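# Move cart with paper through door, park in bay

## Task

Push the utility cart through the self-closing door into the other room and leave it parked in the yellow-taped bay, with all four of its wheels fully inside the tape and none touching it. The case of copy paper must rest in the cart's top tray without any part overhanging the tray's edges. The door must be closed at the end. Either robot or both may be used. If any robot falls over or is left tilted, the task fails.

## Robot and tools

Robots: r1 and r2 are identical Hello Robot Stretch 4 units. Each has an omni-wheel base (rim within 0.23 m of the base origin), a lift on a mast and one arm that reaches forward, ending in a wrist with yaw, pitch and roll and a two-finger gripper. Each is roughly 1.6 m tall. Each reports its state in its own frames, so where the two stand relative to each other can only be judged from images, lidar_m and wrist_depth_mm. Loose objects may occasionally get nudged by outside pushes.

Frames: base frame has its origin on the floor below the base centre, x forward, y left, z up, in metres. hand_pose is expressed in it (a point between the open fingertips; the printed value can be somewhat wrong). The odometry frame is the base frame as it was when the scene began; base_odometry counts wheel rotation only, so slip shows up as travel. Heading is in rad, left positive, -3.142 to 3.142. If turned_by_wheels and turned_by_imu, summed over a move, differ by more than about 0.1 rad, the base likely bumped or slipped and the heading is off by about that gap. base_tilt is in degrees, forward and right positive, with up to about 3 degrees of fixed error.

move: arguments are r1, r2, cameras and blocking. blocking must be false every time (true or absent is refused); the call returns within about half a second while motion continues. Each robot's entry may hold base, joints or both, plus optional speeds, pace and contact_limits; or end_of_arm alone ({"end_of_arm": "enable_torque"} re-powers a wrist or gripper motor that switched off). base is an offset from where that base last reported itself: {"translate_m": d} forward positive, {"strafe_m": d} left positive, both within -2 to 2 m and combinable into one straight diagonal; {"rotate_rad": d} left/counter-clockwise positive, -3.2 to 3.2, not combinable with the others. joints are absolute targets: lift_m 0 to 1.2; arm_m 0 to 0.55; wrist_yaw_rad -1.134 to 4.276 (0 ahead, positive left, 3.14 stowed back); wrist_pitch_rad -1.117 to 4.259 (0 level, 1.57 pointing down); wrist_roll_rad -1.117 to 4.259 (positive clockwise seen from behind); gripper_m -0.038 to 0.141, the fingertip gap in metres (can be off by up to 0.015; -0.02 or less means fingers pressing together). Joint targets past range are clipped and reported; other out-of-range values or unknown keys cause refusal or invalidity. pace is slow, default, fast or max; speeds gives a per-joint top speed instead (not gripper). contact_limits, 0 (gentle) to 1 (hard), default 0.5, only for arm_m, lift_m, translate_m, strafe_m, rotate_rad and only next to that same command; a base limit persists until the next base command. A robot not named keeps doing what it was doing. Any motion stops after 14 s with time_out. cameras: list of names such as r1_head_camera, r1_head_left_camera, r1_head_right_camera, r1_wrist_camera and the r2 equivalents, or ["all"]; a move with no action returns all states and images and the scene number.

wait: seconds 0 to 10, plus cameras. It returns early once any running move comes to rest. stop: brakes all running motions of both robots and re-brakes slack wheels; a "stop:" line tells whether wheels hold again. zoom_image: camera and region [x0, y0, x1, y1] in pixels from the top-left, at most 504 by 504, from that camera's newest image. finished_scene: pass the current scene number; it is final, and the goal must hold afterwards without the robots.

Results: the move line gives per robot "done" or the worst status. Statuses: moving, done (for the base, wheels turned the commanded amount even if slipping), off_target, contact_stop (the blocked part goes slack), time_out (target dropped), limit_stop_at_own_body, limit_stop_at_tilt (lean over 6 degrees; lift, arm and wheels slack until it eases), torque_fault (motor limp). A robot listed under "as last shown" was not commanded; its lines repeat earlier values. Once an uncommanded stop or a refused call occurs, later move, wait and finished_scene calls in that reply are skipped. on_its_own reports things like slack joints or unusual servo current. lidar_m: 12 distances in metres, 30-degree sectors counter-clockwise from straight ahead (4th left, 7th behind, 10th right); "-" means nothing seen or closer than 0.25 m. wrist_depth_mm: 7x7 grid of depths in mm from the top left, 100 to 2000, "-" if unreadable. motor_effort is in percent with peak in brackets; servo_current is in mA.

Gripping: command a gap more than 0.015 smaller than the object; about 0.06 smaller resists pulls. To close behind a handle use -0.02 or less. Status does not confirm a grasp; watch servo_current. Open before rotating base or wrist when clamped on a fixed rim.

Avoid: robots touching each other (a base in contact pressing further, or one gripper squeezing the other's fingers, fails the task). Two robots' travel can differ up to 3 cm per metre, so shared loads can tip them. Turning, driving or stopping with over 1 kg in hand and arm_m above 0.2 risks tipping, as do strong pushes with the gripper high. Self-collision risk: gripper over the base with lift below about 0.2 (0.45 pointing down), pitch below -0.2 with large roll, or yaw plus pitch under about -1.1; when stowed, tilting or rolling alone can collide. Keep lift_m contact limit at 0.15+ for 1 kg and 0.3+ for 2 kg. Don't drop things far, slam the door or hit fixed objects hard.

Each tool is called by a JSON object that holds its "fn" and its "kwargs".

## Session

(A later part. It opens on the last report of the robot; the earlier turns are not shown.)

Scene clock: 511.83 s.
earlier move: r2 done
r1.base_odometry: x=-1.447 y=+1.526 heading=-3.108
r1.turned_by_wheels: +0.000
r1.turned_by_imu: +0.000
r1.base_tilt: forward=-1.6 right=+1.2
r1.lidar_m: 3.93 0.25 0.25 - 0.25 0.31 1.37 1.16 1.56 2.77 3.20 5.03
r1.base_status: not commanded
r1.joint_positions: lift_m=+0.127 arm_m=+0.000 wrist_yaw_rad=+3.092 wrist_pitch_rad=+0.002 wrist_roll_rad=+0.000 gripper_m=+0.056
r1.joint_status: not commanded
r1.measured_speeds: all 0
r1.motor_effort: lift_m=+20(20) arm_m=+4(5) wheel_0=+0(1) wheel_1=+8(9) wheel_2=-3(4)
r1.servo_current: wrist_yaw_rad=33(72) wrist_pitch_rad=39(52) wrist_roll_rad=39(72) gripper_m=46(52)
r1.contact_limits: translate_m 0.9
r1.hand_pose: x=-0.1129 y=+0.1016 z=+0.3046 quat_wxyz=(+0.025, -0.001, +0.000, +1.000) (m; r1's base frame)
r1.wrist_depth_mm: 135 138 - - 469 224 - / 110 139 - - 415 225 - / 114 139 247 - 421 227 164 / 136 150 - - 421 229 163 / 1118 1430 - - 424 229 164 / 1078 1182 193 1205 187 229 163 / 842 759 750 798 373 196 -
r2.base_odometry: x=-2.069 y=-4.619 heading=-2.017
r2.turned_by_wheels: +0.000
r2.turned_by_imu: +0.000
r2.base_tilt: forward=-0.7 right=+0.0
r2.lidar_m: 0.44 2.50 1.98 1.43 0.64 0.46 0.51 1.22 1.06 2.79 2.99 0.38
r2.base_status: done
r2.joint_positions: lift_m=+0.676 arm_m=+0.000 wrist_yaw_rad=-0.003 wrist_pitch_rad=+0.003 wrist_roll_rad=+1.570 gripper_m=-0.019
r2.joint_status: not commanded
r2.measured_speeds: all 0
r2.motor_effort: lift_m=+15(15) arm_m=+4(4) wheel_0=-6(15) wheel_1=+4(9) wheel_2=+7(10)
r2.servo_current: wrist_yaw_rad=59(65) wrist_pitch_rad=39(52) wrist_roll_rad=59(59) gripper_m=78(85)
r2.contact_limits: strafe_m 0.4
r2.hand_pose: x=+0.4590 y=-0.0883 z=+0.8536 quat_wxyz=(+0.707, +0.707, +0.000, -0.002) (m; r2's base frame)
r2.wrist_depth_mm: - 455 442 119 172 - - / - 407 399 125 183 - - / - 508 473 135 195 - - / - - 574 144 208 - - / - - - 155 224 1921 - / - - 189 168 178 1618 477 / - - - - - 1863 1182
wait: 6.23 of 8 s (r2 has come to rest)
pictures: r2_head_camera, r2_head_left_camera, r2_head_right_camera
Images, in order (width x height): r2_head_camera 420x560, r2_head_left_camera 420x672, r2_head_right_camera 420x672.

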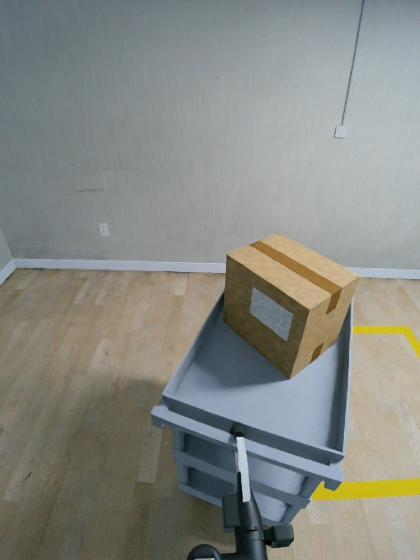

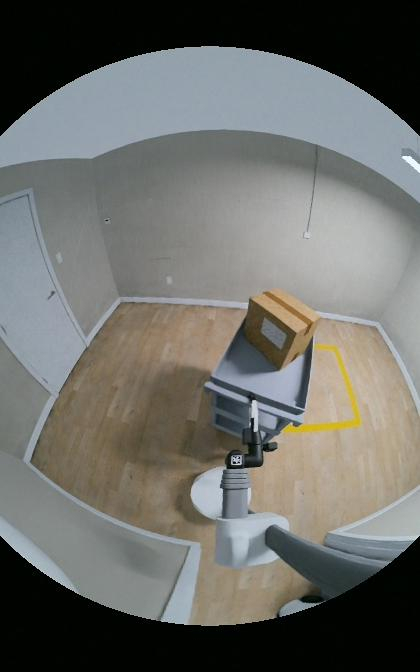

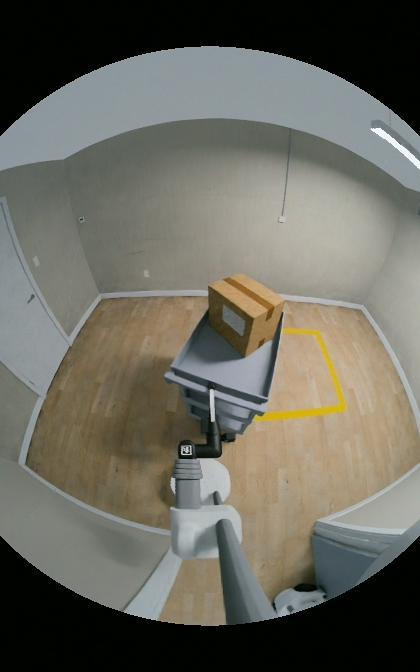

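{"fn": "move", "kwargs": {"blocking": false, "r2": {"joints":{"gripper_m":0.12}}}}

{"fn": "wait", "kwargs": {"seconds": 2}}

{"fn": "move", "kwargs": {"blocking": false, "r2": {"base":{"translate_m":-0.12},"pace":"slow"}}}

{"fn": "wait", "kwargs": {"seconds": 3}}

{"fn": "move", "kwargs": {"blocking": false, "r2": {"base":{"strafe_m":0.7}}}}

{"fn": "wait", "kwargs": {"seconds": 4}}

{"fn": "move", "kwargs": {"blocking": false, "r2": {"base":{"translate_m":1.22}}}}

{"fn": "wait", "kwargs": {"seconds": 6}}

{"fn": "move", "kwargs": {"blocking": false, "r2": {"base":{"rotate_rad":-1.87}}}}

{"fn": "wait", "kwargs": {"seconds": 3, "cameras": ["r2_head_camera","r2_head_left_camera","r2_wrist_camera"]}}

Scene clock: 543.77 s.
move: r2 moving
r1: as last shown
r1.base_tilt: forward=-1.6 right=+1.3
r1.lidar_m: 3.98 0.26 0.25 - 0.25 0.31 1.38 1.17 1.57 2.75 3.25 5.04
r1.motor_effort: lift_m=+20(20) arm_m=+4(5) wheel_0=+0(1) wheel_1=+8(9) wheel_2=-3(3)
r1.servo_current: wrist_yaw_rad=39(65) wrist_pitch_rad=39(46) wrist_roll_rad=39(65) gripper_m=39(46)
r1.contact_limits: translate_m 0.9
r1.wrist_depth_mm: 136 138 - - 466 224 - / 110 138 - - 415 226 - / 114 139 253 - 418 229 163 / 136 151 - - 421 228 163 / 1098 1464 1983 - 424 229 163 / 1078 1182 194 1182 188 228 163 / 842 750 741 809 373 197 -
r2.base_odometry: x=-2.069 y=-4.619 heading=-2.017
r2.turned_by_wheels: +0.000
r2.turned_by_imu: +0.000
r2.base_tilt: forward=-0.7 right=+0.1
r2.lidar_m: 0.44 2.48 1.97 1.43 0.63 0.47 0.53 1.20 1.03 2.78 3.00 0.39
r2.base_status: not commanded
r2.joint_positions: lift_m=+0.676 arm_m=+0.000 wrist_yaw_rad=-0.003 wrist_pitch_rad=+0.003 wrist_roll_rad=+1.570 gripper_m=+0.005
r2.joint_status: gripper_m moving
r2.measured_speeds: all 0
r2.motor_effort: lift_m=+15(15) arm_m=+4(4) wheel_0=-5(7) wheel_1=+4(5) wheel_2=+5(7)
r2.servo_current: wrist_yaw_rad=46(52) wrist_pitch_rad=39(46) wrist_roll_rad=52(59) gripper_m=78(104)
r2.contact_limits: strafe_m 0.4
r2.hand_pose: x=+0.4590 y=-0.0883 z=+0.8536 quat_wxyz=(+0.707, +0.707, +0.000, -0.002) (m; r2's base frame)
r2.wrist_depth_mm: - 455 433 121 176 - - / - 410 402 127 185 - - / - 512 473 138 198 - - / - - 580 150 211 - - / - - - 159 229 1921 - / - - 190 172 183 1618 477 / - - - - - 1756 1255
pictures: none

Scene clock: 545.43 s.
earlier move: r2 done
r1.base_odometry: x=-1.447 y=+1.526 heading=-3.108
r1.turned_by_wheels: +0.000
r1.turned_by_imu: +0.000
r1.base_tilt: forward=-1.6 right=+1.3
r1.lidar_m: 3.96 0.25 0.25 - 0.25 0.33 1.36 1.17 1.56 2.77 3.23 5.02
r1.base_status: not commanded
r1.joint_positions: lift_m=+0.127 arm_m=+0.000 wrist_yaw_rad=+3.092 wrist_pitch_rad=+0.002 wrist_roll_rad=+0.000 gripper_m=+0.056
r1.joint_status: not commanded
r1.measured_speeds: all 0
r1.motor_effort: lift_m=+20(20) arm_m=+4(5) wheel_0=+0(1) wheel_1=+8(9) wheel_2=-3(4)
r1.servo_current: wrist_yaw_rad=59(65) wrist_pitch_rad=39(52) wrist_roll_rad=46(65) gripper_m=39(46)
r1.contact_limits: translate_m 0.9
r1.hand_pose: x=-0.1129 y=+0.1016 z=+0.3046 quat_wxyz=(+0.025, -0.001, +0.000, +1.000) (m; r1's base frame)
r1.wrist_depth_mm: 136 138 - - 469 224 - / 110 138 - - 418 225 - / 114 139 254 - 418 228 163 / 136 150 - - 421 228 163 / 1098 1464 1921 - 427 229 164 / 1060 1205 193 1205 188 229 163 / 842 759 759 798 373 196 -
r2.base_odometry: x=-2.069 y=-4.619 heading=-2.017
r2.turned_by_wheels: +0.000
r2.turned_by_imu: +0.000
r2.base_tilt: forward=-0.7 right=+0.1
r2.lidar_m: 0.44 2.48 1.98 1.44 0.61 0.48 0.49 1.19 1.03 2.79 2.98 0.40
r2.base_status: not commanded
r2.joint_positions: lift_m=+0.676 arm_m=+0.000 wrist_yaw_rad=-0.003 wrist_pitch_rad=+0.003 wrist_roll_rad=+1.570 gripper_m=+0.120
r2.joint_status: all done
r2.measured_speeds: all 0
r2.motor_effort: lift_m=+15(15) arm_m=+4(4) wheel_0=-4(7) wheel_1=+4(5) wheel_2=+4(7)
r2.servo_current: wrist_yaw_rad=46(59) wrist_pitch_rad=46(46) wrist_roll_rad=52(65) gripper_m=46(117)
r2.contact_limits: strafe_m 0.4
r2.hand_pose: x=+0.4591 y=-0.0882 z=+0.8536 quat_wxyz=(+0.707, +0.707, +0.000, -0.002) (m; r2's base frame)
r2.wrist_depth_mm: - 452 436 179 181 - - / - 415 410 137 193 750 - / - - 488 146 209 809 - / - - 597 159 221 - - / - - - 172 235 1863 - / - - 199 181 198 1499 480 / - - - - - 1756 1205
wait: 1.67 of 2 s (r2 has come to rest)
pictures: none

Scene clock: 545.93 s.
move: r2 moving
r1: as last shown
r1.lidar_m: 3.95 0.26 0.25 - 0.25 0.32 1.39 1.17 1.56 2.76 3.21 5.03
r1.motor_effort: lift_m=+20(20) arm_m=+5(5) wheel_0=-1(1) wheel_1=+8(9) wheel_2=-3(3)
r1.servo_current: wrist_yaw_rad=46(65) wrist_pitch_rad=46(46) wrist_roll_rad=39(65) gripper_m=39(46)
r1.contact_limits: translate_m 0.9
r1.wrist_depth_mm: 136 138 - - 469 224 - / 110 138 - - 415 225 - / 114 138 252 - 418 227 163 / 136 150 - - 421 228 163 / 1098 1366 1983 - 421 229 163 / 1078 1182 194 1182 188 229 164 / 842 768 759 809 375 196 -
r2.base_odometry: x=-2.064 y=-4.608 heading=-2.017
r2.turned_by_wheels: +0.000
r2.turned_by_imu: +0.000
r2.base_tilt: forward=-0.7 right=+0.0
r2.lidar_m: 0.43 2.52 1.97 1.37 0.61 0.44 0.47 1.23 1.04 2.70 3.00 0.39
r2.base_status: translate_m moving
r2.joint_positions: lift_m=+0.676 arm_m=+0.000 wrist_yaw_rad=-0.003 wrist_pitch_rad=+0.003 wrist_roll_rad=+1.570 gripper_m=+0.120
r2.joint_status: not commanded
r2.measured_speeds: translate_m=-0.048 strafe_m=+0.000 rotate_rad=+0.003 lift_m=+0.000 arm_m=+0.000 wrist_yaw_rad=+0.000 wrist_pitch_rad=+0.000 wrist_roll_rad=+0.000
r2.motor_effort: lift_m=+15(16) arm_m=+4(4) wheel_0=-5(10) wheel_1=-6(7) wheel_2=+9(9)
r2.servo_current: wrist_yaw_rad=59(59) wrist_pitch_rad=39(46) wrist_roll_rad=46(52) gripper_m=46(52)
r2.hand_pose: x=+0.4591 y=-0.0882 z=+0.8536 quat_wxyz=(+0.707, +0.707, +0.000, -0.002) (m; r2's base frame)
r2.wrist_depth_mm: - 480 452 139 190 - - / - 427 424 148 202 - - / - - 496 156 216 820 - / - - 609 170 232 - - / - - - 184 250 1863 - / - - 198 190 198 1499 480 / - - - - - 1661 1160
pictures: none

Scene clock: 547.90 s.
earlier move: r2 done
r1.base_odometry: x=-1.447 y=+1.526 heading=-3.108
r1.turned_by_wheels: +0.000
r1.turned_by_imu: +0.000
r1.base_tilt: forward=-1.6 right=+1.3
r1.lidar_m: 3.95 0.25 0.25 - 0.25 0.30 1.28 1.16 1.55 2.77 3.22 5.03
r1.base_status: not commanded
r1.joint_positions: lift_m=+0.127 arm_m=+0.000 wrist_yaw_rad=+3.092 wrist_pitch_rad=+0.002 wrist_roll_rad=+0.000 gripper_m=+0.056
r1.joint_status: not commanded
r1.measured_speeds: all 0
r1.motor_effort: lift_m=+20(20) arm_m=+4(5) wheel_0=+0(1) wheel_1=+8(9) wheel_2=-3(4)
r1.servo_current: wrist_yaw_rad=46(65) wrist_pitch_rad=33(52) wrist_roll_rad=52(72) gripper_m=46(46)
r1.contact_limits: translate_m 0.9
r1.hand_pose: x=-0.1129 y=+0.1016 z=+0.3046 quat_wxyz=(+0.025, -0.001, +0.000, +1.000) (m; r1's base frame)
r1.wrist_depth_mm: 136 138 - - 466 224 - / 110 138 - - 415 226 - / 114 139 254 - 415 227 163 / 136 150 - - 424 228 163 / 1098 1281 1983 - 424 229 164 / 1078 1182 193 1205 187 229 164 / 842 759 750 798 370 196 -
r2.base_odometry: x=-2.018 y=-4.511 heading=-2.017
r2.turned_by_wheels: +0.000
r2.turned_by_imu: +0.000
r2.base_tilt: forward=-0.6 right=+0.1
r2.lidar_m: 0.50 2.57 2.00 1.08 0.48 0.35 - 1.25 0.99 2.10 3.00 0.51
r2.base_status: done
r2.joint_positions: lift_m=+0.676 arm_m=+0.000 wrist_yaw_rad=-0.003 wrist_pitch_rad=+0.003 wrist_roll_rad=+1.570 gripper_m=+0.120
r2.joint_status: not commanded
r2.measured_speeds: all 0
r2.motor_effort: lift_m=+15(16) arm_m=+4(4) wheel_0=-2(10) wheel_1=-5(8) wheel_2=+6(10)
r2.servo_current: wrist_yaw_rad=46(59) wrist_pitch_rad=39(46) wrist_roll_rad=46(59) gripper_m=46(59)
r2.hand_pose: x=+0.4591 y=-0.0882 z=+0.8536 quat_wxyz=(+0.707, +0.707, +0.000, -0.002) (m; r2's base frame)
r2.wrist_depth_mm: - - 609 231 287 - - / - - 535 291 304 - - / - - 585 310 - - - / - - 723 338 - - - / - - - 355 - - - / - - 198 322 196 544 508 / - - - - 449 455 449
wait: 1.97 of 3 s (r2 has come to rest)
pictures: none

Scene clock: 548.40 s.
move: r2 moving
r1: as last shown
r1.lidar_m: 3.96 0.25 0.25 - 0.25 0.31 1.31 1.17 1.57 2.78 3.23 5.03
r1.motor_effort: lift_m=+20(20) arm_m=+4(5) wheel_0=+0(1) wheel_1=+8(9) wheel_2=-3(3)
r1.servo_current: wrist_yaw_rad=52(72) wrist_pitch_rad=46(46) wrist_roll_rad=72(72) gripper_m=39(46)
r1.contact_limits: translate_m 0.9
r1.wrist_depth_mm: 136 138 - - 466 224 - / 110 138 - - 413 226 - / 114 138 254 - 418 228 163 / 136 150 - - 424 229 163 / 1098 1308 1921 - 424 229 163 / 1078 1229 194 1229 187 229 163 / 842 759 759 788 370 197 -
r2.base_odometry: x=-1.985 y=-4.527 heading=-2.017
r2.turned_by_wheels: +0.000
r2.turned_by_imu: +0.001
r2.base_tilt: forward=-0.7 right=+0.1
r2.lidar_m: 0.50 2.53 1.96 1.05 0.45 0.35 0.35 1.27 1.02 2.08 3.04 0.52
r2.base_status: strafe_m moving
r2.joint_positions: lift_m=+0.676 arm_m=+0.000 wrist_yaw_rad=-0.003 wrist_pitch_rad=+0.003 wrist_roll_rad=+1.570 gripper_m=+0.120
r2.joint_status: not commanded
r2.measured_speeds: translate_m=+0.000 strafe_m=+0.140 rotate_rad=+0.002 lift_m=+0.000 arm_m=+0.000 wrist_yaw_rad=+0.000 wrist_pitch_rad=+0.000 wrist_roll_rad=+0.000
r2.motor_effort: lift_m=+15(16) arm_m=+4(4) wheel_0=-12(12) wheel_1=+12(12) wheel_2=+1(5)
r2.servo_current: wrist_yaw_rad=46(59) wrist_pitch_rad=39(46) wrist_roll_rad=46(52) gripper_m=52(52)
r2.hand_pose: x=+0.4591 y=-0.0882 z=+0.8536 quat_wxyz=(+0.707, +0.707, +0.000, -0.002) (m; r2's base frame)
r2.wrist_depth_mm: - - 597 244 300 - - / - - 539 307 - 878 - / - - 615 327 340 - - / - - - 347 - - - / - - - 377 - - - / - - 198 343 198 462 436 / - - - - - 1618 1118
pictures: none

Scene clock: 551.57 s.
earlier move: r2 done
r1.base_odometry: x=-1.447 y=+1.526 heading=-3.108
r1.turned_by_wheels: +0.000
r1.turned_by_imu: +0.000
r1.base_tilt: forward=-1.6 right=+1.3
r1.lidar_m: 3.97 0.26 0.25 - 0.25 0.34 1.84 1.16 1.56 2.76 3.25 5.05
r1.base_status: not commanded
r1.joint_positions: lift_m=+0.127 arm_m=+0.000 wrist_yaw_rad=+3.092 wrist_pitch_rad=+0.002 wrist_roll_rad=+0.000 gripper_m=+0.056
r1.joint_status: not commanded
r1.measured_speeds: all 0
r1.motor_effort: lift_m=+20(20) arm_m=+4(5) wheel_0=+0(1) wheel_1=+8(9) wheel_2=-3(4)
r1.servo_current: wrist_yaw_rad=46(72) wrist_pitch_rad=39(52) wrist_roll_rad=46(72) gripper_m=46(46)
r1.contact_limits: translate_m 0.9
r1.hand_pose: x=-0.1129 y=+0.1016 z=+0.3046 quat_wxyz=(+0.025, -0.001, +0.000, +1.000) (m; r1's base frame)
r1.wrist_depth_mm: 136 138 - - 469 224 - / 110 138 - - 415 226 - / 114 139 253 - 421 227 163 / 136 150 - - 424 228 163 / 1118 - - - 427 229 164 / 1078 1205 193 1182 187 229 163 / 854 750 759 798 373 197 -
r2.base_odometry: x=-1.386 y=-4.813 heading=-2.017
r2.turned_by_wheels: +0.000
r2.turned_by_imu: +0.000
r2.base_tilt: forward=-0.7 right=+0.0
r2.lidar_m: 2.48 1.63 1.28 0.94 0.40 0.29 0.28 0.31 0.47 1.67 0.87 0.86
r2.base_status: done
r2.joint_positions: lift_m=+0.676 arm_m=+0.000 wrist_yaw_rad=-0.003 wrist_pitch_rad=+0.003 wrist_roll_rad=+1.570 gripper_m=+0.120
r2.joint_status: not commanded
r2.measured_speeds: all 0
r2.motor_effort: lift_m=+15(16) arm_m=+4(4) wheel_0=-2(14) wheel_1=+2(12) wheel_2=+0(5)
r2.servo_current: wrist_yaw_rad=46(59) wrist_pitch_rad=46(46) wrist_roll_rad=46(59) gripper_m=46(59)
r2.hand_pose: x=+0.4591 y=-0.0882 z=+0.8536 quat_wxyz=(+0.707, +0.707, +0.000, -0.002) (m; r2's base frame)
r2.wrist_depth_mm: - - - - - 1661 1160 / - - - - - 1661 1160 / - - - - - 1708 1182 / - - - - - 1661 1205 / - - - - - 1618 1205 / - - 199 - 201 1499 1182 / - - - - - 1708 1182
wait: 3.17 of 4 s (r2 has come to rest)
pictures: none

Scene clock: 552.07 s.
move: r2 moving
r1: as last shown
r1.base_tilt: forward=-1.6 right=+1.2
r1.lidar_m: 3.98 0.25 0.25 - 0.25 0.33 1.81 1.17 1.55 2.76 3.25 5.04
r1.motor_effort: lift_m=+20(20) arm_m=+5(5) wheel_0=-1(1) wheel_1=+8(9) wheel_2=-3(4)
r1.servo_current: wrist_yaw_rad=46(78) wrist_pitch_rad=39(46) wrist_roll_rad=52(59) gripper_m=46(46)
r1.contact_limits: translate_m 0.9
r1.wrist_depth_mm: 136 138 - - 466 224 - / 110 138 - - 415 225 - / 113 139 253 - 418 228 163 / 136 150 - - 424 228 163 / 1118 - - - 421 228 163 / 1078 1205 193 1160 187 229 164 / 842 750 750 809 373 197 -
r2.base_odometry: x=-1.400 y=-4.841 heading=-2.017
r2.turned_by_wheels: +0.000
r2.turned_by_imu: +0.000
r2.base_tilt: forward=-0.6 right=+0.1
r2.lidar_m: 2.49 1.66 1.28 0.95 0.39 0.33 0.31 0.36 0.51 1.95 0.82 0.84
r2.base_status: translate_m moving
r2.joint_positions: lift_m=+0.676 arm_m=+0.000 wrist_yaw_rad=-0.003 wrist_pitch_rad=+0.003 wrist_roll_rad=+1.570 gripper_m=+0.120
r2.joint_status: not commanded
r2.measured_speeds: translate_m=+0.121 strafe_m=-0.001 rotate_rad=+0.006 lift_m=+0.000 arm_m=+0.000 wrist_yaw_rad=+0.000 wrist_pitch_rad=+0.000 wrist_roll_rad=+0.000
r2.motor_effort: lift_m=+16(16) arm_m=+4(4) wheel_0=+4(10) wheel_1=+6(9) wheel_2=-11(13)
r2.servo_current: wrist_yaw_rad=26(52) wrist_pitch_rad=39(46) wrist_roll_rad=39(65) gripper_m=52(59)
r2.hand_pose: x=+0.4591 y=-0.0882 z=+0.8536 quat_wxyz=(+0.707, +0.707, +0.000, -0.002) (m; r2's base frame)
r2.wrist_depth_mm: - - - - - 1708 1160 / - - - - - 1708 1160 / - - - - - 1708 1182 / - - - - - 1708 1182 / - - - - - 1576 1182 / - - 198 - 200 1499 1205 / - - - - - 1661 1160
pictures: none

Scene clock: 557.13 s.
earlier move: r2 done
r1.base_odometry: x=-1.447 y=+1.526 heading=-3.108
r1.turned_by_wheels: +0.000
r1.turned_by_imu: +0.000
r1.base_tilt: forward=-1.6 right=+1.3
r1.lidar_m: 3.96 0.25 0.25 - 0.25 0.30 1.83 1.16 1.57 2.76 3.21 5.01
r1.base_status: not commanded
r1.joint_positions: lift_m=+0.127 arm_m=+0.000 wrist_yaw_rad=+3.092 wrist_pitch_rad=+0.002 wrist_roll_rad=+0.000 gripper_m=+0.056
r1.joint_status: not commanded
r1.measured_speeds: all 0
r1.motor_effort: lift_m=+20(20) arm_m=+4(5) wheel_0=+0(1) wheel_1=+8(9) wheel_2=-3(4)
r1.servo_current: wrist_yaw_rad=65(91) wrist_pitch_rad=39(52) wrist_roll_rad=52(78) gripper_m=46(52)
r1.contact_limits: translate_m 0.9
r1.hand_pose: x=-0.1129 y=+0.1016 z=+0.3046 quat_wxyz=(+0.025, -0.001, +0.000, +1.000) (m; r1's base frame)
r1.wrist_depth_mm: 136 138 - - 462 224 - / 110 138 - - 421 227 - / 114 139 254 - 418 227 163 / 136 150 - - 424 229 163 / 1118 - - - 424 228 163 / 1060 1229 194 1205 187 229 164 / 842 750 759 798 373 197 -
r2.base_odometry: x=-1.912 y=-5.914 heading=-2.017
r2.turned_by_wheels: +0.000
r2.turned_by_imu: +0.002
r2.base_tilt: forward=-0.7 right=+0.1
r2.lidar_m: 1.30 1.43 1.15 1.10 1.22 1.52 1.49 0.82 0.74 0.77 1.75 1.34
r2.base_status: done
r2.joint_positions: lift_m=+0.676 arm_m=+0.000 wrist_yaw_rad=-0.003 wrist_pitch_rad=+0.003 wrist_roll_rad=+1.570 gripper_m=+0.120
r2.joint_status: not commanded
r2.measured_speeds: all 0
r2.motor_effort: lift_m=+15(16) arm_m=+4(4) wheel_0=+3(12) wheel_1=+3(9) wheel_2=-2(14)
r2.servo_current: wrist_yaw_rad=39(65) wrist_pitch_rad=39(46) wrist_roll_rad=46(65) gripper_m=52(59)
r2.hand_pose: x=+0.4591 y=-0.0882 z=+0.8536 quat_wxyz=(+0.707, +0.707, +0.000, -0.002) (m; r2's base frame)
r2.wrist_depth_mm: - - - - - - 1025 / - - - - - - 1042 / - - - - - - 1060 / - - - - - - 1060 / - - - - - - 1098 / - 185 190 - 186 - 1098 / - - - - - - 1118
wait: 5.07 of 6 s (r2 has come to rest)
pictures: none

Scene clock: 557.63 s.
move: r2 moving
r1: as last shown
r1.lidar_m: 3.96 0.25 0.25 - 0.25 0.32 1.83 1.17 1.59 2.78 3.25 5.02
r1.motor_effort: lift_m=+20(20) arm_m=+4(5) wheel_0=+0(1) wheel_1=+8(9) wheel_2=-3(3)
r1.servo_current: wrist_yaw_rad=59(65) wrist_pitch_rad=39(46) wrist_roll_rad=52(65) gripper_m=39(52)
r1.contact_limits: translate_m 0.9
r1.wrist_depth_mm: 136 138 - - 469 224 - / 110 138 - - 415 227 - / 114 139 255 - 418 229 164 / 136 150 - - 421 228 164 / 1098 - - - 424 229 164 / 1098 1229 194 1205 188 229 164 / 842 750 750 809 373 197 -
r2.base_odometry: x=-1.912 y=-5.914 heading=-2.268
r2.turned_by_wheels: -0.252
r2.turned_by_imu: -0.244
r2.base_tilt: forward=-0.7 right=+0.1
r2.lidar_m: 1.29 1.32 1.29 1.09 1.16 1.45 1.49 1.51 0.76 0.75 0.86 1.44
r2.base_status: rotate_rad moving
r2.joint_positions: lift_m=+0.676 arm_m=+0.000 wrist_yaw_rad=-0.003 wrist_pitch_rad=+0.003 wrist_roll_rad=+1.570 gripper_m=+0.120
r2.joint_status: not commanded
r2.measured_speeds: translate_m=+0.003 strafe_m=+0.000 rotate_rad=-0.971 lift_m=+0.000 arm_m=+0.000 wrist_yaw_rad=+0.000 wrist_pitch_rad=+0.000 wrist_roll_rad=+0.000
r2.motor_effort: lift_m=+16(16) arm_m=+4(4) wheel_0=+7(11) wheel_1=+9(10) wheel_2=+11(11)
r2.servo_current: wrist_yaw_rad=52(59) wrist_pitch_rad=46(46) wrist_roll_rad=46(65) gripper_m=52(52)
r2.hand_pose: x=+0.4591 y=-0.0882 z=+0.8536 quat_wxyz=(+0.707, +0.707, +0.000, -0.002) (m; r2's base frame)
r2.wrist_depth_mm: - - - - - - 1138 / - - - - - - 1118 / - - - - - - 1118 / - - - - - - 1098 / - - - - - - 1078 / - 186 190 - 186 - 1060 / - - - - - - 1042
pictures: none

Scene clock: 559.37 s.
earlier move: r2 done
r1.base_odometry: x=-1.447 y=+1.526 heading=-3.108
r1.turned_by_wheels: +0.000
r1.turned_by_imu: +0.000
r1.base_tilt: forward=-1.6 right=+1.3
r1.lidar_m: 3.97 0.25 0.25 - 0.25 0.31 1.84 1.17 1.58 2.78 3.21 5.04
r1.base_status: not commanded
r1.joint_positions: lift_m=+0.127 arm_m=+0.000 wrist_yaw_rad=+3.092 wrist_pitch_rad=+0.002 wrist_roll_rad=+0.000 gripper_m=+0.056
r1.joint_status: not commanded
r1.measured_speeds: all 0
r1.motor_effort: lift_m=+20(20) arm_m=+4(5) wheel_0=+0(1) wheel_1=+8(9) wheel_2=-3(3)
r1.servo_current: wrist_yaw_rad=39(72) wrist_pitch_rad=39(52) wrist_roll_rad=46(65) gripper_m=46(52)
r1.contact_limits: translate_m 0.9
r1.hand_pose: x=-0.1129 y=+0.1016 z=+0.3046 quat_wxyz=(+0.025, -0.001, +0.000, +1.000) (m; r1's base frame)
r1.wrist_depth_mm: 136 138 - - 469 224 - / 110 138 - - 418 226 - / 114 139 254 - 418 226 163 / 136 150 - - 421 228 163 / 1118 - - - 421 229 163 / 1078 1229 193 1205 187 229 164 / 842 750 759 798 373 196 -
r2.base_odometry: x=-1.912 y=-5.914 heading=+2.397
r2.turned_by_wheels: -1.617
r2.turned_by_imu: -1.574
r2.base_tilt: forward=-0.7 right=+0.0
r2.lidar_m: 0.75 0.82 1.46 1.30 1.30 1.30 1.10 1.14 1.42 1.48 1.51 0.77
r2.base_status: done
r2.joint_positions: lift_m=+0.676 arm_m=+0.000 wrist_yaw_rad=-0.002 wrist_pitch_rad=+0.003 wrist_roll_rad=+1.570 gripper_m=+0.120
r2.joint_status: not commanded
r2.measured_speeds: all 0
r2.motor_effort: lift_m=+15(16) arm_m=+1(4) wheel_0=+3(12) wheel_1=+3(12) wheel_2=+4(11)
r2.servo_current: wrist_yaw_rad=52(59) wrist_pitch_rad=39(46) wrist_roll_rad=46(65) gripper_m=46(59)
r2.hand_pose: x=+0.4591 y=-0.0881 z=+0.8536 quat_wxyz=(+0.707, +0.707, +0.000, -0.002) (m; r2's base frame)
r2.wrist_depth_mm: - - - 492 - 1537 1098 / - - - 496 - 500 500 / - - - 508 - 891 512 / - - 809 525 - 891 525 / - - 654 535 - 544 539 / - - 200 549 198 549 554 / - - 691 - - 723 1078
wait: 1.73 of 3 s (r2 has come to rest)
pictures: r2_head_camera, r2_head_left_camera, r2_wrist_camera
Images, in order (width x height): r2_head_camera 420x560, r2_head_left_camera 420x672, r2_wrist_camera 616x392.

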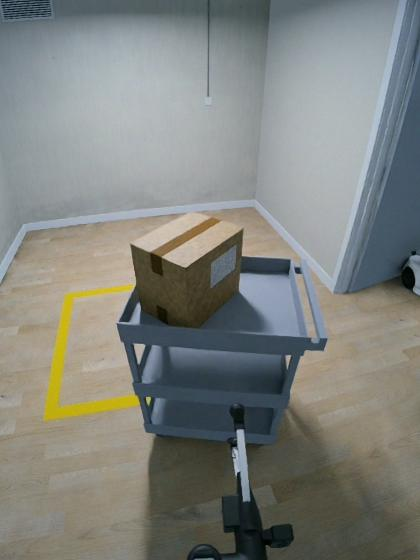

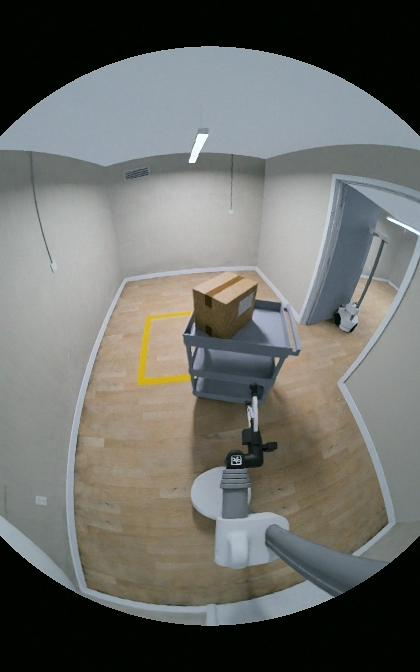

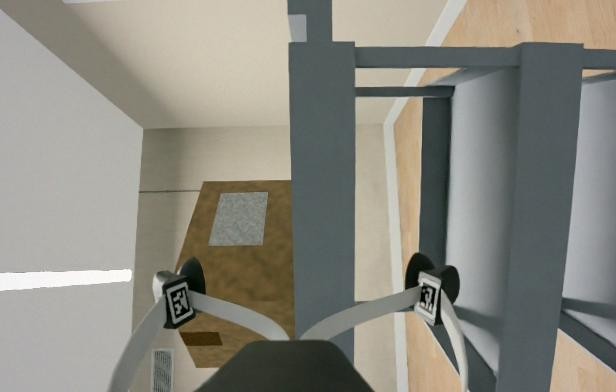

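{"fn": "move", "kwargs": {"blocking": false, "r2": {"base":{"translate_m":0.26,"strafe_m":0.08},"joints":{"lift_m":0.66},"pace":"slow"}}}

{"fn": "wait", "kwargs": {"seconds": 4}}

{"fn": "wait", "kwargs": {"seconds": 0.1, "cameras": ["r2_wrist_camera","r2_head_camera"]}}

Scene clock: 575.17 s.
move: r2 moving
r1: as last shown
r1.lidar_m: 3.96 0.25 0.25 - 0.25 0.32 1.88 1.16 1.54 2.75 3.19 5.03
r1.motor_effort: lift_m=+20(20) arm_m=+4(5) wheel_0=+0(1) wheel_1=+8(9) wheel_2=-3(4)
r1.servo_current: wrist_yaw_rad=33(52) wrist_pitch_rad=39(52) wrist_roll_rad=46(46) gripper_m=39(46)
r1.contact_limits: translate_m 0.9
r1.wrist_depth_mm: 136 138 - - 469 223 - / 110 139 - - 413 226 - / 114 139 254 - 421 227 163 / 136 150 - - 421 229 163 / 1118 - - - 421 229 164 / 1098 1182 193 1182 187 228 164 / 842 750 759 788 370 196 -
r2.base_odometry: x=-1.924 y=-5.908 heading=+2.398
r2.turned_by_wheels: +0.000
r2.turned_by_imu: +0.001
r2.base_tilt: forward=-0.7 right=+0.1
r2.lidar_m: 0.74 0.83 1.45 1.30 1.31 1.32 1.12 1.15 1.41 1.48 1.51 0.75
r2.base_status: translate_m moving; strafe_m moving
r2.joint_positions: lift_m=+0.661 arm_m=+0.000 wrist_yaw_rad=-0.002 wrist_pitch_rad=+0.003 wrist_roll_rad=+1.570 gripper_m=+0.120
r2.joint_status: lift_m moving
r2.measured_speeds: translate_m=+0.048 strafe_m=+0.014 rotate_rad=+0.000 lift_m=-0.016 arm_m=+0.000 wrist_yaw_rad=+0.000 wrist_pitch_rad=+0.000 wrist_roll_rad=+0.000
r2.motor_effort: lift_m=+16(17) arm_m=-3(4) wheel_0=+2(8) wheel_1=+7(9) wheel_2=-8(10)
r2.servo_current: wrist_yaw_rad=46(52) wrist_pitch_rad=46(46) wrist_roll_rad=46(65) gripper_m=46(52)
r2.hand_pose: x=+0.4591 y=-0.0881 z=+0.8382 quat_wxyz=(+0.707, +0.707, +0.000, -0.002) (m; r2's base frame)
r2.wrist_depth_mm: - - - 477 - 1537 1042 / - - - 488 - 500 488 / - - - 500 - 508 496 / - - 759 517 - 512 508 / - - 647 530 - 530 530 / - - 200 530 200 539 - / - - 668 - - 559 1098
pictures: none

Scene clock: 578.63 s.
earlier move: r2 done
r1.base_odometry: x=-1.447 y=+1.526 heading=-3.108
r1.turned_by_wheels: +0.000
r1.turned_by_imu: +0.000
r1.base_tilt: forward=-1.6 right=+1.3
r1.lidar_m: 3.94 0.25 0.25 - 0.25 0.32 1.83 1.15 1.59 2.76 3.24 5.03
r1.base_status: not commanded
r1.joint_positions: lift_m=+0.127 arm_m=+0.000 wrist_yaw_rad=+3.092 wrist_pitch_rad=+0.002 wrist_roll_rad=+0.000 gripper_m=+0.056
r1.joint_status: not commanded
r1.measured_speeds: all 0
r1.motor_effort: lift_m=+20(20) arm_m=+4(5) wheel_0=+0(1) wheel_1=+8(9) wheel_2=-3(4)
r1.servo_current: wrist_yaw_rad=52(65) wrist_pitch_rad=52(52) wrist_roll_rad=39(65) gripper_m=46(46)
r1.contact_limits: translate_m 0.9
r1.hand_pose: x=-0.1129 y=+0.1016 z=+0.3046 quat_wxyz=(+0.025, -0.001, +0.000, +1.000) (m; r1's base frame)
r1.wrist_depth_mm: 136 138 - - 469 223 - / 110 138 - - 415 226 - / 114 139 254 - 418 228 163 / 136 150 - - 421 229 164 / 1118 - - - 424 229 164 / 1098 1205 193 1182 187 229 163 / 842 750 750 809 373 196 -
r2.base_odometry: x=-2.158 y=-5.797 heading=+2.398
r2.turned_by_wheels: +0.000
r2.turned_by_imu: +0.001
r2.base_tilt: forward=-0.7 right=+0.1
r2.lidar_m: 0.49 0.58 1.45 1.27 1.28 1.55 1.39 1.42 1.69 1.52 0.64 0.50
r2.base_status: done
r2.joint_positions: lift_m=+0.660 arm_m=+0.000 wrist_yaw_rad=-0.002 wrist_pitch_rad=+0.003 wrist_roll_rad=+1.570 gripper_m=+0.120
r2.joint_status: all done
r2.measured_speeds: all 0
r2.motor_effort: lift_m=+14(17) arm_m=-3(4) wheel_0=+4(9) wheel_1=+4(9) wheel_2=-4(11)
r2.servo_current: wrist_yaw_rad=46(65) wrist_pitch_rad=39(52) wrist_roll_rad=52(65) gripper_m=52(59)
r2.hand_pose: x=+0.4591 y=-0.0881 z=+0.8377 quat_wxyz=(+0.707, +0.707, +0.000, -0.002) (m; r2's base frame)
r2.wrist_depth_mm: - - - 255 - 683 - / - - - 263 - 699 - / - - 521 270 - 715 - / - 433 430 276 - 732 - / - 366 364 282 286 750 - / 343 329 324 289 196 - - / - 387 384 - - 1708 -
wait: 3.47 of 4 s (r2 has come to rest)
pictures: none

Scene clock: 578.73 s.
r1.base_odometry: x=-1.447 y=+1.526 heading=-3.108
r1.turned_by_wheels: +0.000
r1.turned_by_imu: +0.000
r1.base_tilt: forward=-1.6 right=+1.3
r1.lidar_m: 3.97 0.25 0.25 - 0.25 0.33 1.82 1.16 1.55 2.78 3.22 5.04
r1.base_status: not commanded
r1.joint_positions: lift_m=+0.127 arm_m=+0.000 wrist_yaw_rad=+3.092 wrist_pitch_rad=+0.002 wrist_roll_rad=+0.000 gripper_m=+0.056
r1.joint_status: not commanded
r1.measured_speeds: all 0
r1.motor_effort: lift_m=+20(20) arm_m=+4(5) wheel_0=+0(1) wheel_1=+8(9) wheel_2=-3(4)
r1.servo_current: wrist_yaw_rad=46(65) wrist_pitch_rad=39(52) wrist_roll_rad=46(65) gripper_m=33(46)
r1.contact_limits: translate_m 0.9
r1.hand_pose: x=-0.1129 y=+0.1016 z=+0.3046 quat_wxyz=(+0.025, -0.001, +0.000, +1.000) (m; r1's base frame)
r1.wrist_depth_mm: 136 138 - - 462 223 - / 110 138 - - 418 226 - / 114 139 253 - 415 227 163 / 136 150 - - 418 229 163 / 1118 - - - 421 229 163 / 1078 1182 194 1205 187 228 164 / 842 750 759 798 370 196 -
r2.base_odometry: x=-2.158 y=-5.797 heading=+2.398
r2.turned_by_wheels: +0.000
r2.turned_by_imu: +0.000
r2.base_tilt: forward=-0.7 right=+0.1
r2.lidar_m: 0.50 0.56 1.41 1.27 1.28 1.57 1.41 1.43 1.72 1.52 0.64 0.51
r2.base_status: done
r2.joint_positions: lift_m=+0.660 arm_m=+0.000 wrist_yaw_rad=-0.002 wrist_pitch_rad=+0.003 wrist_roll_rad=+1.570 gripper_m=+0.120
r2.joint_status: all done
r2.measured_speeds: all 0
r2.motor_effort: lift_m=+14(17) arm_m=-4(4) wheel_0=+4(9) wheel_1=+4(9) wheel_2=-5(11)
r2.servo_current: wrist_yaw_rad=46(65) wrist_pitch_rad=39(52) wrist_roll_rad=46(65) gripper_m=52(59)
r2.hand_pose: x=+0.4591 y=-0.0881 z=+0.8377 quat_wxyz=(+0.707, +0.707, +0.000, -0.002) (m; r2's base frame)
r2.wrist_depth_mm: - - - 257 - 683 - / - - - 264 - 699 - / - - 521 268 - 715 - / - 430 430 276 - 741 - / - 364 364 282 285 741 - / 343 330 324 289 196 - - / - 387 387 - - 1661 -
wait: 0.10 s; no rest
pictures: r2_head_camera, r2_wrist_camera
Images, in order (width x height): r2_head_camera 420x560, r2_wrist_camera 616x392.

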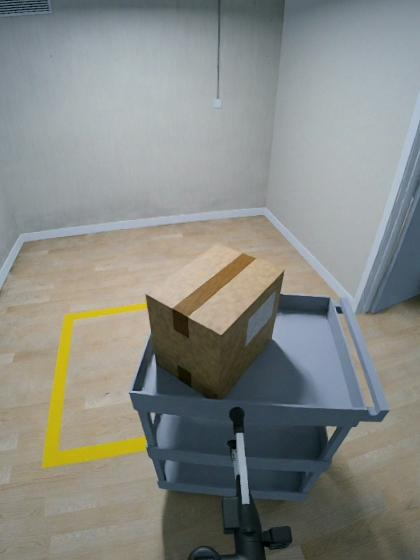

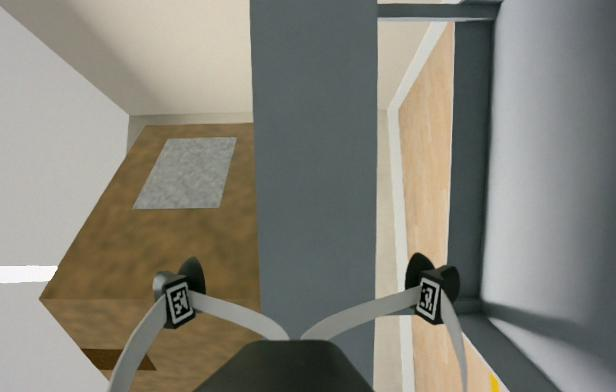

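{"fn": "move", "kwargs": {"blocking": false, "r2": {"base":{"translate_m":0.095,"strafe_m":-0.045},"joints":{"lift_m":0.656},"contact_limits":{"translate_m":0.2},"pace":"slow"}}}

{"fn": "wait", "kwargs": {"seconds": 3}}

{"fn": "wait", "kwargs": {"seconds": 0.1, "cameras": ["r2_wrist_camera","r2_head_camera"]}}

Scene clock: 587.37 s.
move: r2 moving
r1: as last shown
r1.lidar_m: 3.97 0.25 0.25 - 0.25 0.31 1.83 1.16 1.58 2.78 3.23 5.01
r1.motor_effort: lift_m=+20(20) arm_m=+5(5) wheel_0=+0(1) wheel_1=+8(9) wheel_2=-3(3)
r1.servo_current: wrist_yaw_rad=46(59) wrist_pitch_rad=33(52) wrist_roll_rad=39(72) gripper_m=33(46)
r1.contact_limits: translate_m 0.9
r1.wrist_depth_mm: 136 138 - - 462 224 - / 110 138 - - 415 225 - / 114 138 253 - 421 228 163 / 136 150 - - 421 228 164 / 1098 - - - 421 229 164 / 1098 1205 193 1229 187 229 163 / 854 750 759 798 375 196 -
r2.base_odometry: x=-2.163 y=-5.784 heading=+2.398
r2.turned_by_wheels: +0.000
r2.turned_by_imu: +0.001
r2.base_tilt: forward=-0.7 right=+0.0
r2.lidar_m: 0.50 0.55 1.44 1.29 1.30 1.56 1.43 1.42 1.71 1.51 0.65 0.49
r2.base_status: translate_m moving; strafe_m moving
r2.joint_positions: lift_m=+0.656 arm_m=+0.000 wrist_yaw_rad=-0.002 wrist_pitch_rad=+0.003 wrist_roll_rad=+1.570 gripper_m=+0.120
r2.joint_status: lift_m moving
r2.measured_speeds: translate_m=+0.050 strafe_m=-0.023 rotate_rad=+0.001 lift_m=+0.000 arm_m=+0.000 wrist_yaw_rad=+0.000 wrist_pitch_rad=+0.000 wrist_roll_rad=+0.000
r2.motor_effort: lift_m=+12(17) arm_m=-4(4) wheel_0=+6(9) wheel_1=+5(5) wheel_2=-9(10)
r2.servo_current: wrist_yaw_rad=39(46) wrist_pitch_rad=39(46) wrist_roll_rad=52(59) gripper_m=59(59)
r2.contact_limits: translate_m 0.2
r2.hand_pose: x=+0.4591 y=-0.0881 z=+0.8338 quat_wxyz=(+0.707, +0.707, +0.000, -0.002) (m; r2's base frame)
r2.wrist_depth_mm: - - - 246 - 676 - / - - - 252 - 683 - / - - 492 259 - 707 - / - 427 427 264 - 723 - / - 359 362 272 273 732 - / 324 320 274 277 198 - - / - 364 362 - - 1808 -
pictures: none

Scene clock: 589.10 s.
earlier move: r2 done
r1.base_odometry: x=-1.447 y=+1.526 heading=-3.108
r1.turned_by_wheels: +0.000
r1.turned_by_imu: +0.000
r1.base_tilt: forward=-1.6 right=+1.3
r1.lidar_m: 3.97 0.25 0.25 - 0.25 0.32 1.85 1.16 1.56 2.78 3.22 5.04
r1.base_status: not commanded
r1.joint_positions: lift_m=+0.127 arm_m=+0.000 wrist_yaw_rad=+3.092 wrist_pitch_rad=+0.002 wrist_roll_rad=+0.000 gripper_m=+0.056
r1.joint_status: not commanded
r1.measured_speeds: all 0
r1.motor_effort: lift_m=+20(20) arm_m=+5(5) wheel_0=+0(1) wheel_1=+9(9) wheel_2=-3(4)
r1.servo_current: wrist_yaw_rad=52(65) wrist_pitch_rad=46(52) wrist_roll_rad=46(72) gripper_m=39(52)
r1.contact_limits: translate_m 0.9
r1.hand_pose: x=-0.1129 y=+0.1016 z=+0.3046 quat_wxyz=(+0.025, -0.001, +0.000, +1.000) (m; r1's base frame)
r1.wrist_depth_mm: 136 138 - - 469 224 - / 110 138 - - 415 226 - / 114 138 254 - 418 227 163 / 136 150 - - 421 229 163 / 1118 - - - 424 229 164 / 1098 1229 193 1205 188 229 163 / 842 750 759 798 370 196 -
r2.base_odometry: x=-2.197 y=-5.700 heading=+2.398
r2.turned_by_wheels: +0.000
r2.turned_by_imu: +0.000
r2.base_tilt: forward=-0.7 right=+0.0
r2.lidar_m: 0.40 0.46 1.51 1.33 1.35 1.63 1.48 1.50 1.64 1.47 0.53 0.41
r2.base_status: done
r2.joint_positions: lift_m=+0.656 arm_m=+0.000 wrist_yaw_rad=-0.002 wrist_pitch_rad=+0.003 wrist_roll_rad=+1.570 gripper_m=+0.120
r2.joint_status: all done
r2.measured_speeds: all 0
r2.motor_effort: lift_m=+14(17) arm_m=-3(4) wheel_0=+4(11) wheel_1=+5(6) wheel_2=-7(11)
r2.servo_current: wrist_yaw_rad=59(59) wrist_pitch_rad=39(46) wrist_roll_rad=52(59) gripper_m=46(59)
r2.contact_limits: translate_m 0.2
r2.hand_pose: x=+0.4591 y=-0.0881 z=+0.8337 quat_wxyz=(+0.707, +0.707, +0.000, -0.002) (m; r2's base frame)
r2.wrist_depth_mm: - - 164 164 164 597 - / - - 169 168 168 603 - / - - 436 172 172 634 - / - 392 178 176 176 640 - / 334 330 182 180 181 647 - / 286 281 190 183 186 621 - / 256 252 253 - - 1808 -
wait: 1.73 of 3 s (r2 has come to rest)
pictures: none

Scene clock: 589.20 s.
r1.base_odometry: x=-1.447 y=+1.526 heading=-3.108
r1.turned_by_wheels: +0.000
r1.turned_by_imu: +0.000
r1.base_tilt: forward=-1.6 right=+1.3
r1.lidar_m: 3.96 0.25 0.25 - 0.25 0.31 1.84 1.15 1.59 2.79 3.20 5.04
r1.base_status: not commanded
r1.joint_positions: lift_m=+0.127 arm_m=+0.000 wrist_yaw_rad=+3.092 wrist_pitch_rad=+0.002 wrist_roll_rad=+0.000 gripper_m=+0.056
r1.joint_status: not commanded
r1.measured_speeds: all 0
r1.motor_effort: lift_m=+20(20) arm_m=+5(5) wheel_0=+0(1) wheel_1=+8(9) wheel_2=-3(4)
r1.servo_current: wrist_yaw_rad=52(65) wrist_pitch_rad=39(52) wrist_roll_rad=46(72) gripper_m=46(52)
r1.contact_limits: translate_m 0.9
r1.hand_pose: x=-0.1129 y=+0.1016 z=+0.3046 quat_wxyz=(+0.025, -0.001, +0.000, +1.000) (m; r1's base frame)
r1.wrist_depth_mm: 136 138 - - 469 223 - / 110 138 - - 418 226 - / 114 139 253 - 418 228 163 / 136 150 - - 424 229 163 / 1098 - - - 424 229 163 / 1098 1182 194 1182 187 229 164 / 854 759 759 788 373 196 -
r2.base_odometry: x=-2.197 y=-5.700 heading=+2.398
r2.turned_by_wheels: +0.000
r2.turned_by_imu: +0.000
r2.base_tilt: forward=-0.7 right=+0.0
r2.lidar_m: 0.39 0.43 1.53 1.33 1.35 1.65 1.48 1.49 1.66 1.46 0.52 0.40
r2.base_status: done
r2.joint_positions: lift_m=+0.656 arm_m=+0.000 wrist_yaw_rad=-0.002 wrist_pitch_rad=+0.003 wrist_roll_rad=+1.570 gripper_m=+0.120
r2.joint_status: all done
r2.measured_speeds: all 0
r2.motor_effort: lift_m=+14(17) arm_m=-3(4) wheel_0=+5(11) wheel_1=+5(6) wheel_2=-7(11)
r2.servo_current: wrist_yaw_rad=59(59) wrist_pitch_rad=46(46) wrist_roll_rad=59(59) gripper_m=52(59)
r2.contact_limits: translate_m 0.2
r2.hand_pose: x=+0.4591 y=-0.0881 z=+0.8337 quat_wxyz=(+0.707, +0.707, +0.000, -0.002) (m; r2's base frame)
r2.wrist_depth_mm: - - 164 164 164 591 - / - - 169 167 168 615 - / - - 436 172 172 621 - / - 392 178 176 176 640 - / 332 330 182 181 181 654 - / 286 278 190 184 186 621 - / 256 253 252 - - 1756 -
wait: 0.10 s; no rest
pictures: r2_head_camera, r2_wrist_camera
Images, in order (width x height): r2_head_camera 420x560, r2_wrist_camera 616x392.

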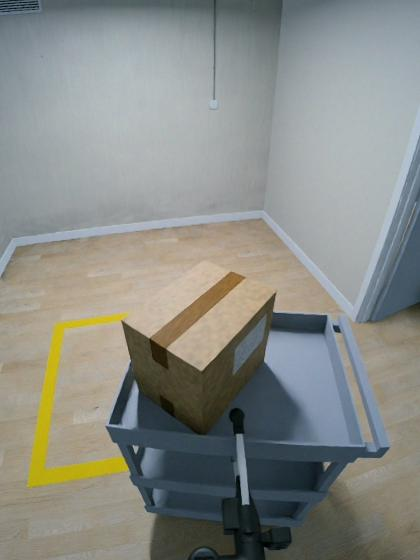

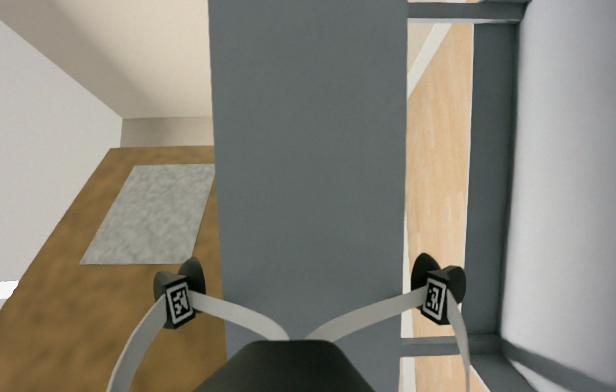

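{"fn": "move", "kwargs": {"blocking": false, "r2": {"joints":{"gripper_m":0.04}}}}

{"fn": "wait", "kwargs": {"seconds": 2}}

{"fn": "move", "kwargs": {"blocking": false, "r2": {"base":{"translate_m":0.28,"strafe_m":0.28},"contact_limits":{"translate_m":0.4},"pace":"slow"}}}

{"fn": "wait", "kwargs": {"seconds": 6, "cameras": ["r2_wrist_camera","r2_head_camera","r2_head_left_camera"]}}

Scene clock: 596.63 s.
move: r2 moving
r1: as last shown
r1.lidar_m: 3.95 0.25 0.25 - 0.25 0.30 1.84 1.15 1.59 2.78 3.22 5.03
r1.motor_effort: lift_m=+20(20) arm_m=+4(5) wheel_0=+0(1) wheel_1=+8(9) wheel_2=-3(4)
r1.servo_current: wrist_yaw_rad=52(72) wrist_pitch_rad=39(46) wrist_roll_rad=39(59) gripper_m=46(46)
r1.contact_limits: translate_m 0.9
r1.wrist_depth_mm: 136 138 - - 469 224 - / 110 138 - - 413 227 - / 114 139 253 - 421 228 163 / 136 150 - - 424 227 163 / 1118 - - - 427 229 164 / 1078 1182 193 1205 187 229 163 / 854 750 741 798 373 196 -
r2.base_odometry: x=-2.197 y=-5.700 heading=+2.398
r2.turned_by_wheels: +0.000
r2.turned_by_imu: +0.000
r2.base_tilt: forward=-0.7 right=+0.1
r2.lidar_m: 0.39 0.46 1.50 1.32 1.33 1.64 1.48 1.50 1.66 1.42 0.50 0.41
r2.base_status: not commanded
r2.joint_positions: lift_m=+0.656 arm_m=+0.000 wrist_yaw_rad=-0.002 wrist_pitch_rad=+0.003 wrist_roll_rad=+1.570 gripper_m=+0.106
r2.joint_status: gripper_m moving
r2.measured_speeds: all 0
r2.motor_effort: lift_m=+15(15) arm_m=-4(4) wheel_0=+4(5) wheel_1=+5(5) wheel_2=-7(8)
r2.servo_current: wrist_yaw_rad=39(59) wrist_pitch_rad=46(46) wrist_roll_rad=39(52) gripper_m=104(104)
r2.contact_limits: translate_m 0.2
r2.hand_pose: x=+0.4591 y=-0.0881 z=+0.8337 quat_wxyz=(+0.707, +0.707, +0.000, -0.002) (m; r2's base frame)
r2.wrist_depth_mm: - - 164 164 164 591 - / - - 169 168 168 615 - / - - 436 172 173 627 - / - 392 178 176 177 634 - / 330 330 182 180 182 647 - / 285 277 190 183 184 169 - / 257 251 253 - - - -
pictures: none

Scene clock: 597.83 s.
earlier move: r2 done
r1.base_odometry: x=-1.447 y=+1.526 heading=-3.108
r1.turned_by_wheels: +0.000
r1.turned_by_imu: +0.000
r1.base_tilt: forward=-1.6 right=+1.3
r1.lidar_m: 3.94 0.26 0.25 - 0.25 0.31 1.82 1.17 1.57 2.78 3.23 5.03
r1.base_status: not commanded
r1.joint_positions: lift_m=+0.127 arm_m=+0.000 wrist_yaw_rad=+3.092 wrist_pitch_rad=+0.002 wrist_roll_rad=+0.000 gripper_m=+0.056
r1.joint_status: not commanded
r1.measured_speeds: all 0
r1.motor_effort: lift_m=+20(20) arm_m=+4(5) wheel_0=+0(1) wheel_1=+9(9) wheel_2=-3(4)
r1.servo_current: wrist_yaw_rad=59(72) wrist_pitch_rad=46(52) wrist_roll_rad=39(65) gripper_m=39(46)
r1.contact_limits: translate_m 0.9
r1.hand_pose: x=-0.1129 y=+0.1016 z=+0.3046 quat_wxyz=(+0.025, -0.001, +0.000, +1.000) (m; r1's base frame)
r1.wrist_depth_mm: 136 138 - - 469 224 - / 110 138 - - 415 225 - / 114 139 253 - 418 227 163 / 136 150 - - 421 229 163 / 1118 - - - 430 229 164 / 1098 1182 195 1205 188 228 163 / 854 741 759 798 375 197 -
r2.base_odometry: x=-2.197 y=-5.700 heading=+2.398
r2.turned_by_wheels: +0.000
r2.turned_by_imu: +0.000
r2.base_tilt: forward=-0.7 right=+0.1
r2.lidar_m: 0.42 0.43 1.52 1.33 1.34 1.63 1.50 1.50 1.66 1.47 0.50 0.41
r2.base_status: not commanded
r2.joint_positions: lift_m=+0.656 arm_m=+0.000 wrist_yaw_rad=-0.002 wrist_pitch_rad=+0.006 wrist_roll_rad=+1.570 gripper_m=+0.041
r2.joint_status: all done
r2.measured_speeds: all 0
r2.motor_effort: lift_m=+17(17) arm_m=-3(4) wheel_0=+3(5) wheel_1=+4(5) wheel_2=-6(8)
r2.servo_current: wrist_yaw_rad=39(59) wrist_pitch_rad=46(52) wrist_roll_rad=52(59) gripper_m=117(241)
r2.contact_limits: translate_m 0.2
r2.hand_pose: x=+0.4591 y=-0.0879 z=+0.8326 quat_wxyz=(+0.707, +0.707, +0.002, -0.003) (m; r2's base frame)
r2.wrist_depth_mm: - - 154 155 - 591 - / - - 159 159 - 591 - / - 449 163 163 164 627 - / - 375 168 169 - 634 - / 319 319 173 173 - 654 - / 274 278 179 178 179 169 - / 249 239 241 - - 603 -
wait: 1.20 of 2 s (r2 has come to rest)
pictures: none

Scene clock: 598.33 s.
move: r2 moving
r1: as last shown
r1.lidar_m: 3.97 0.25 0.25 - 0.25 0.33 1.84 1.17 1.57 2.77 3.22 5.03
r1.motor_effort: lift_m=+20(20) arm_m=+4(5) wheel_0=+0(1) wheel_1=+8(9) wheel_2=-3(3)
r1.servo_current: wrist_yaw_rad=46(78) wrist_pitch_rad=39(46) wrist_roll_rad=39(59) gripper_m=46(46)
r1.contact_limits: translate_m 0.9
r1.wrist_depth_mm: 136 138 - - 469 223 - / 110 138 - - 415 227 - / 114 139 254 - 421 228 163 / 136 150 - - 421 229 164 / 1138 - - - 427 229 164 / 1078 1182 194 1205 187 229 163 / 866 741 750 788 373 196 -
r2.base_odometry: x=-2.210 y=-5.700 heading=+2.397
r2.turned_by_wheels: -0.001
r2.turned_by_imu: -0.001
r2.base_tilt: forward=-0.7 right=+0.0
r2.lidar_m: 0.39 0.45 1.49 1.33 1.34 1.63 1.48 1.51 1.67 1.47 0.53 0.40
r2.base_status: translate_m moving; strafe_m moving
r2.joint_positions: lift_m=+0.656 arm_m=+0.000 wrist_yaw_rad=-0.003 wrist_pitch_rad=+0.006 wrist_roll_rad=+1.570 gripper_m=+0.041
r2.joint_status: not commanded
r2.measured_speeds: translate_m=+0.036 strafe_m=+0.035 rotate_rad=+0.001 lift_m=+0.000 arm_m=+0.000 wrist_yaw_rad=-0.016 wrist_pitch_rad=+0.000 wrist_roll_rad=+0.000
r2.motor_effort: lift_m=+17(17) arm_m=-3(4) wheel_0=-5(7) wheel_1=+8(9) wheel_2=-12(14)
r2.servo_current: wrist_yaw_rad=39(52) wrist_pitch_rad=46(52) wrist_roll_rad=46(52) gripper_m=104(124)
r2.contact_limits: translate_m 0.4
r2.hand_pose: x=+0.4590 y=-0.0883 z=+0.8326 quat_wxyz=(+0.707, +0.707, +0.001, -0.003) (m; r2's base frame)
r2.wrist_depth_mm: - - 156 158 - 591 - / - - 161 162 - 603 - / - - 165 165 166 621 - / - 379 170 169 - 627 - / 320 320 173 173 - 647 - / 277 278 179 178 178 171 - / 249 238 240 - - 621 -
pictures: none

Scene clock: 603.03 s.
earlier move: r2 done
r1.base_odometry: x=-1.447 y=+1.526 heading=-3.108
r1.turned_by_wheels: +0.000
r1.turned_by_imu: +0.000
r1.base_tilt: forward=-1.6 right=+1.3
r1.lidar_m: 3.96 0.25 0.25 - 0.25 0.30 1.95 1.16 1.56 2.76 3.19 5.02
r1.base_status: not commanded
r1.joint_positions: lift_m=+0.127 arm_m=+0.000 wrist_yaw_rad=+3.092 wrist_pitch_rad=+0.002 wrist_roll_rad=+0.000 gripper_m=+0.056
r1.joint_status: not commanded
r1.measured_speeds: all 0
r1.motor_effort: lift_m=+20(20) arm_m=+4(5) wheel_0=+0(1) wheel_1=+8(9) wheel_2=-3(4)
r1.servo_current: wrist_yaw_rad=52(78) wrist_pitch_rad=39(52) wrist_roll_rad=59(65) gripper_m=39(46)
r1.contact_limits: translate_m 0.9
r1.hand_pose: x=-0.1129 y=+0.1016 z=+0.3046 quat_wxyz=(+0.025, -0.001, +0.000, +1.000) (m; r1's base frame)
r1.wrist_depth_mm: 136 138 - - 473 224 - / 110 138 - - 413 225 - / 114 138 255 - 415 228 163 / 136 150 - - 427 228 164 / 1118 - - - 427 229 164 / 1078 1182 194 1205 187 229 164 / 854 741 750 788 373 197 -
r2.base_odometry: x=-2.592 y=-5.716 heading=+2.397
r2.turned_by_wheels: +0.000
r2.turned_by_imu: +0.001
r2.base_tilt: forward=-0.6 right=+0.0
r2.lidar_m: 0.41 2.03 1.25 1.11 1.12 1.35 1.80 1.82 1.91 1.69 0.29 0.31
r2.base_status: done
r2.joint_positions: lift_m=+0.656 arm_m=+0.000 wrist_yaw_rad=-0.004 wrist_pitch_rad=+0.006 wrist_roll_rad=+1.570 gripper_m=+0.041
r2.joint_status: not commanded
r2.measured_speeds: all 0
r2.motor_effort: lift_m=+17(17) arm_m=-3(4) wheel_0=-4(12) wheel_1=+5(9) wheel_2=-8(15)
r2.servo_current: wrist_yaw_rad=52(65) wrist_pitch_rad=46(52) wrist_roll_rad=52(59) gripper_m=98(124)
r2.contact_limits: translate_m 0.4
r2.hand_pose: x=+0.4589 y=-0.0886 z=+0.8326 quat_wxyz=(+0.707, +0.707, +0.001, -0.004) (m; r2's base frame)
r2.wrist_depth_mm: 282 - - - - - - / 279 - - - - - - / 276 276 - - - - - / 272 273 111 107 112 - - / 268 270 134 135 130 564 - / - 267 182 183 180 173 484 / - - - - - 1756 -
wait: 4.70 of 6 s (r2 has come to rest)
pictures: r2_head_camera, r2_head_left_camera, r2_wrist_camera
Images, in order (width x height): r2_head_camera 420x560, r2_head_left_camera 420x672, r2_wrist_camera 616x392.

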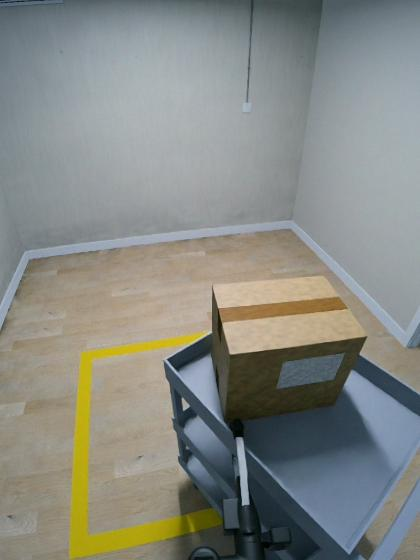

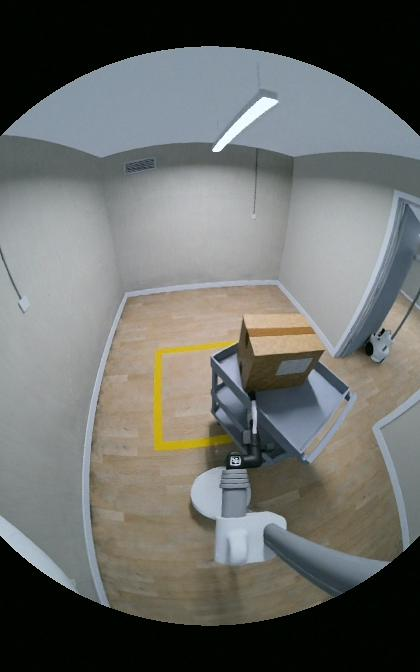

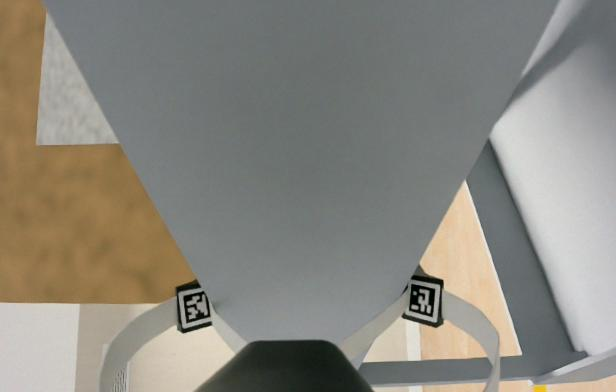

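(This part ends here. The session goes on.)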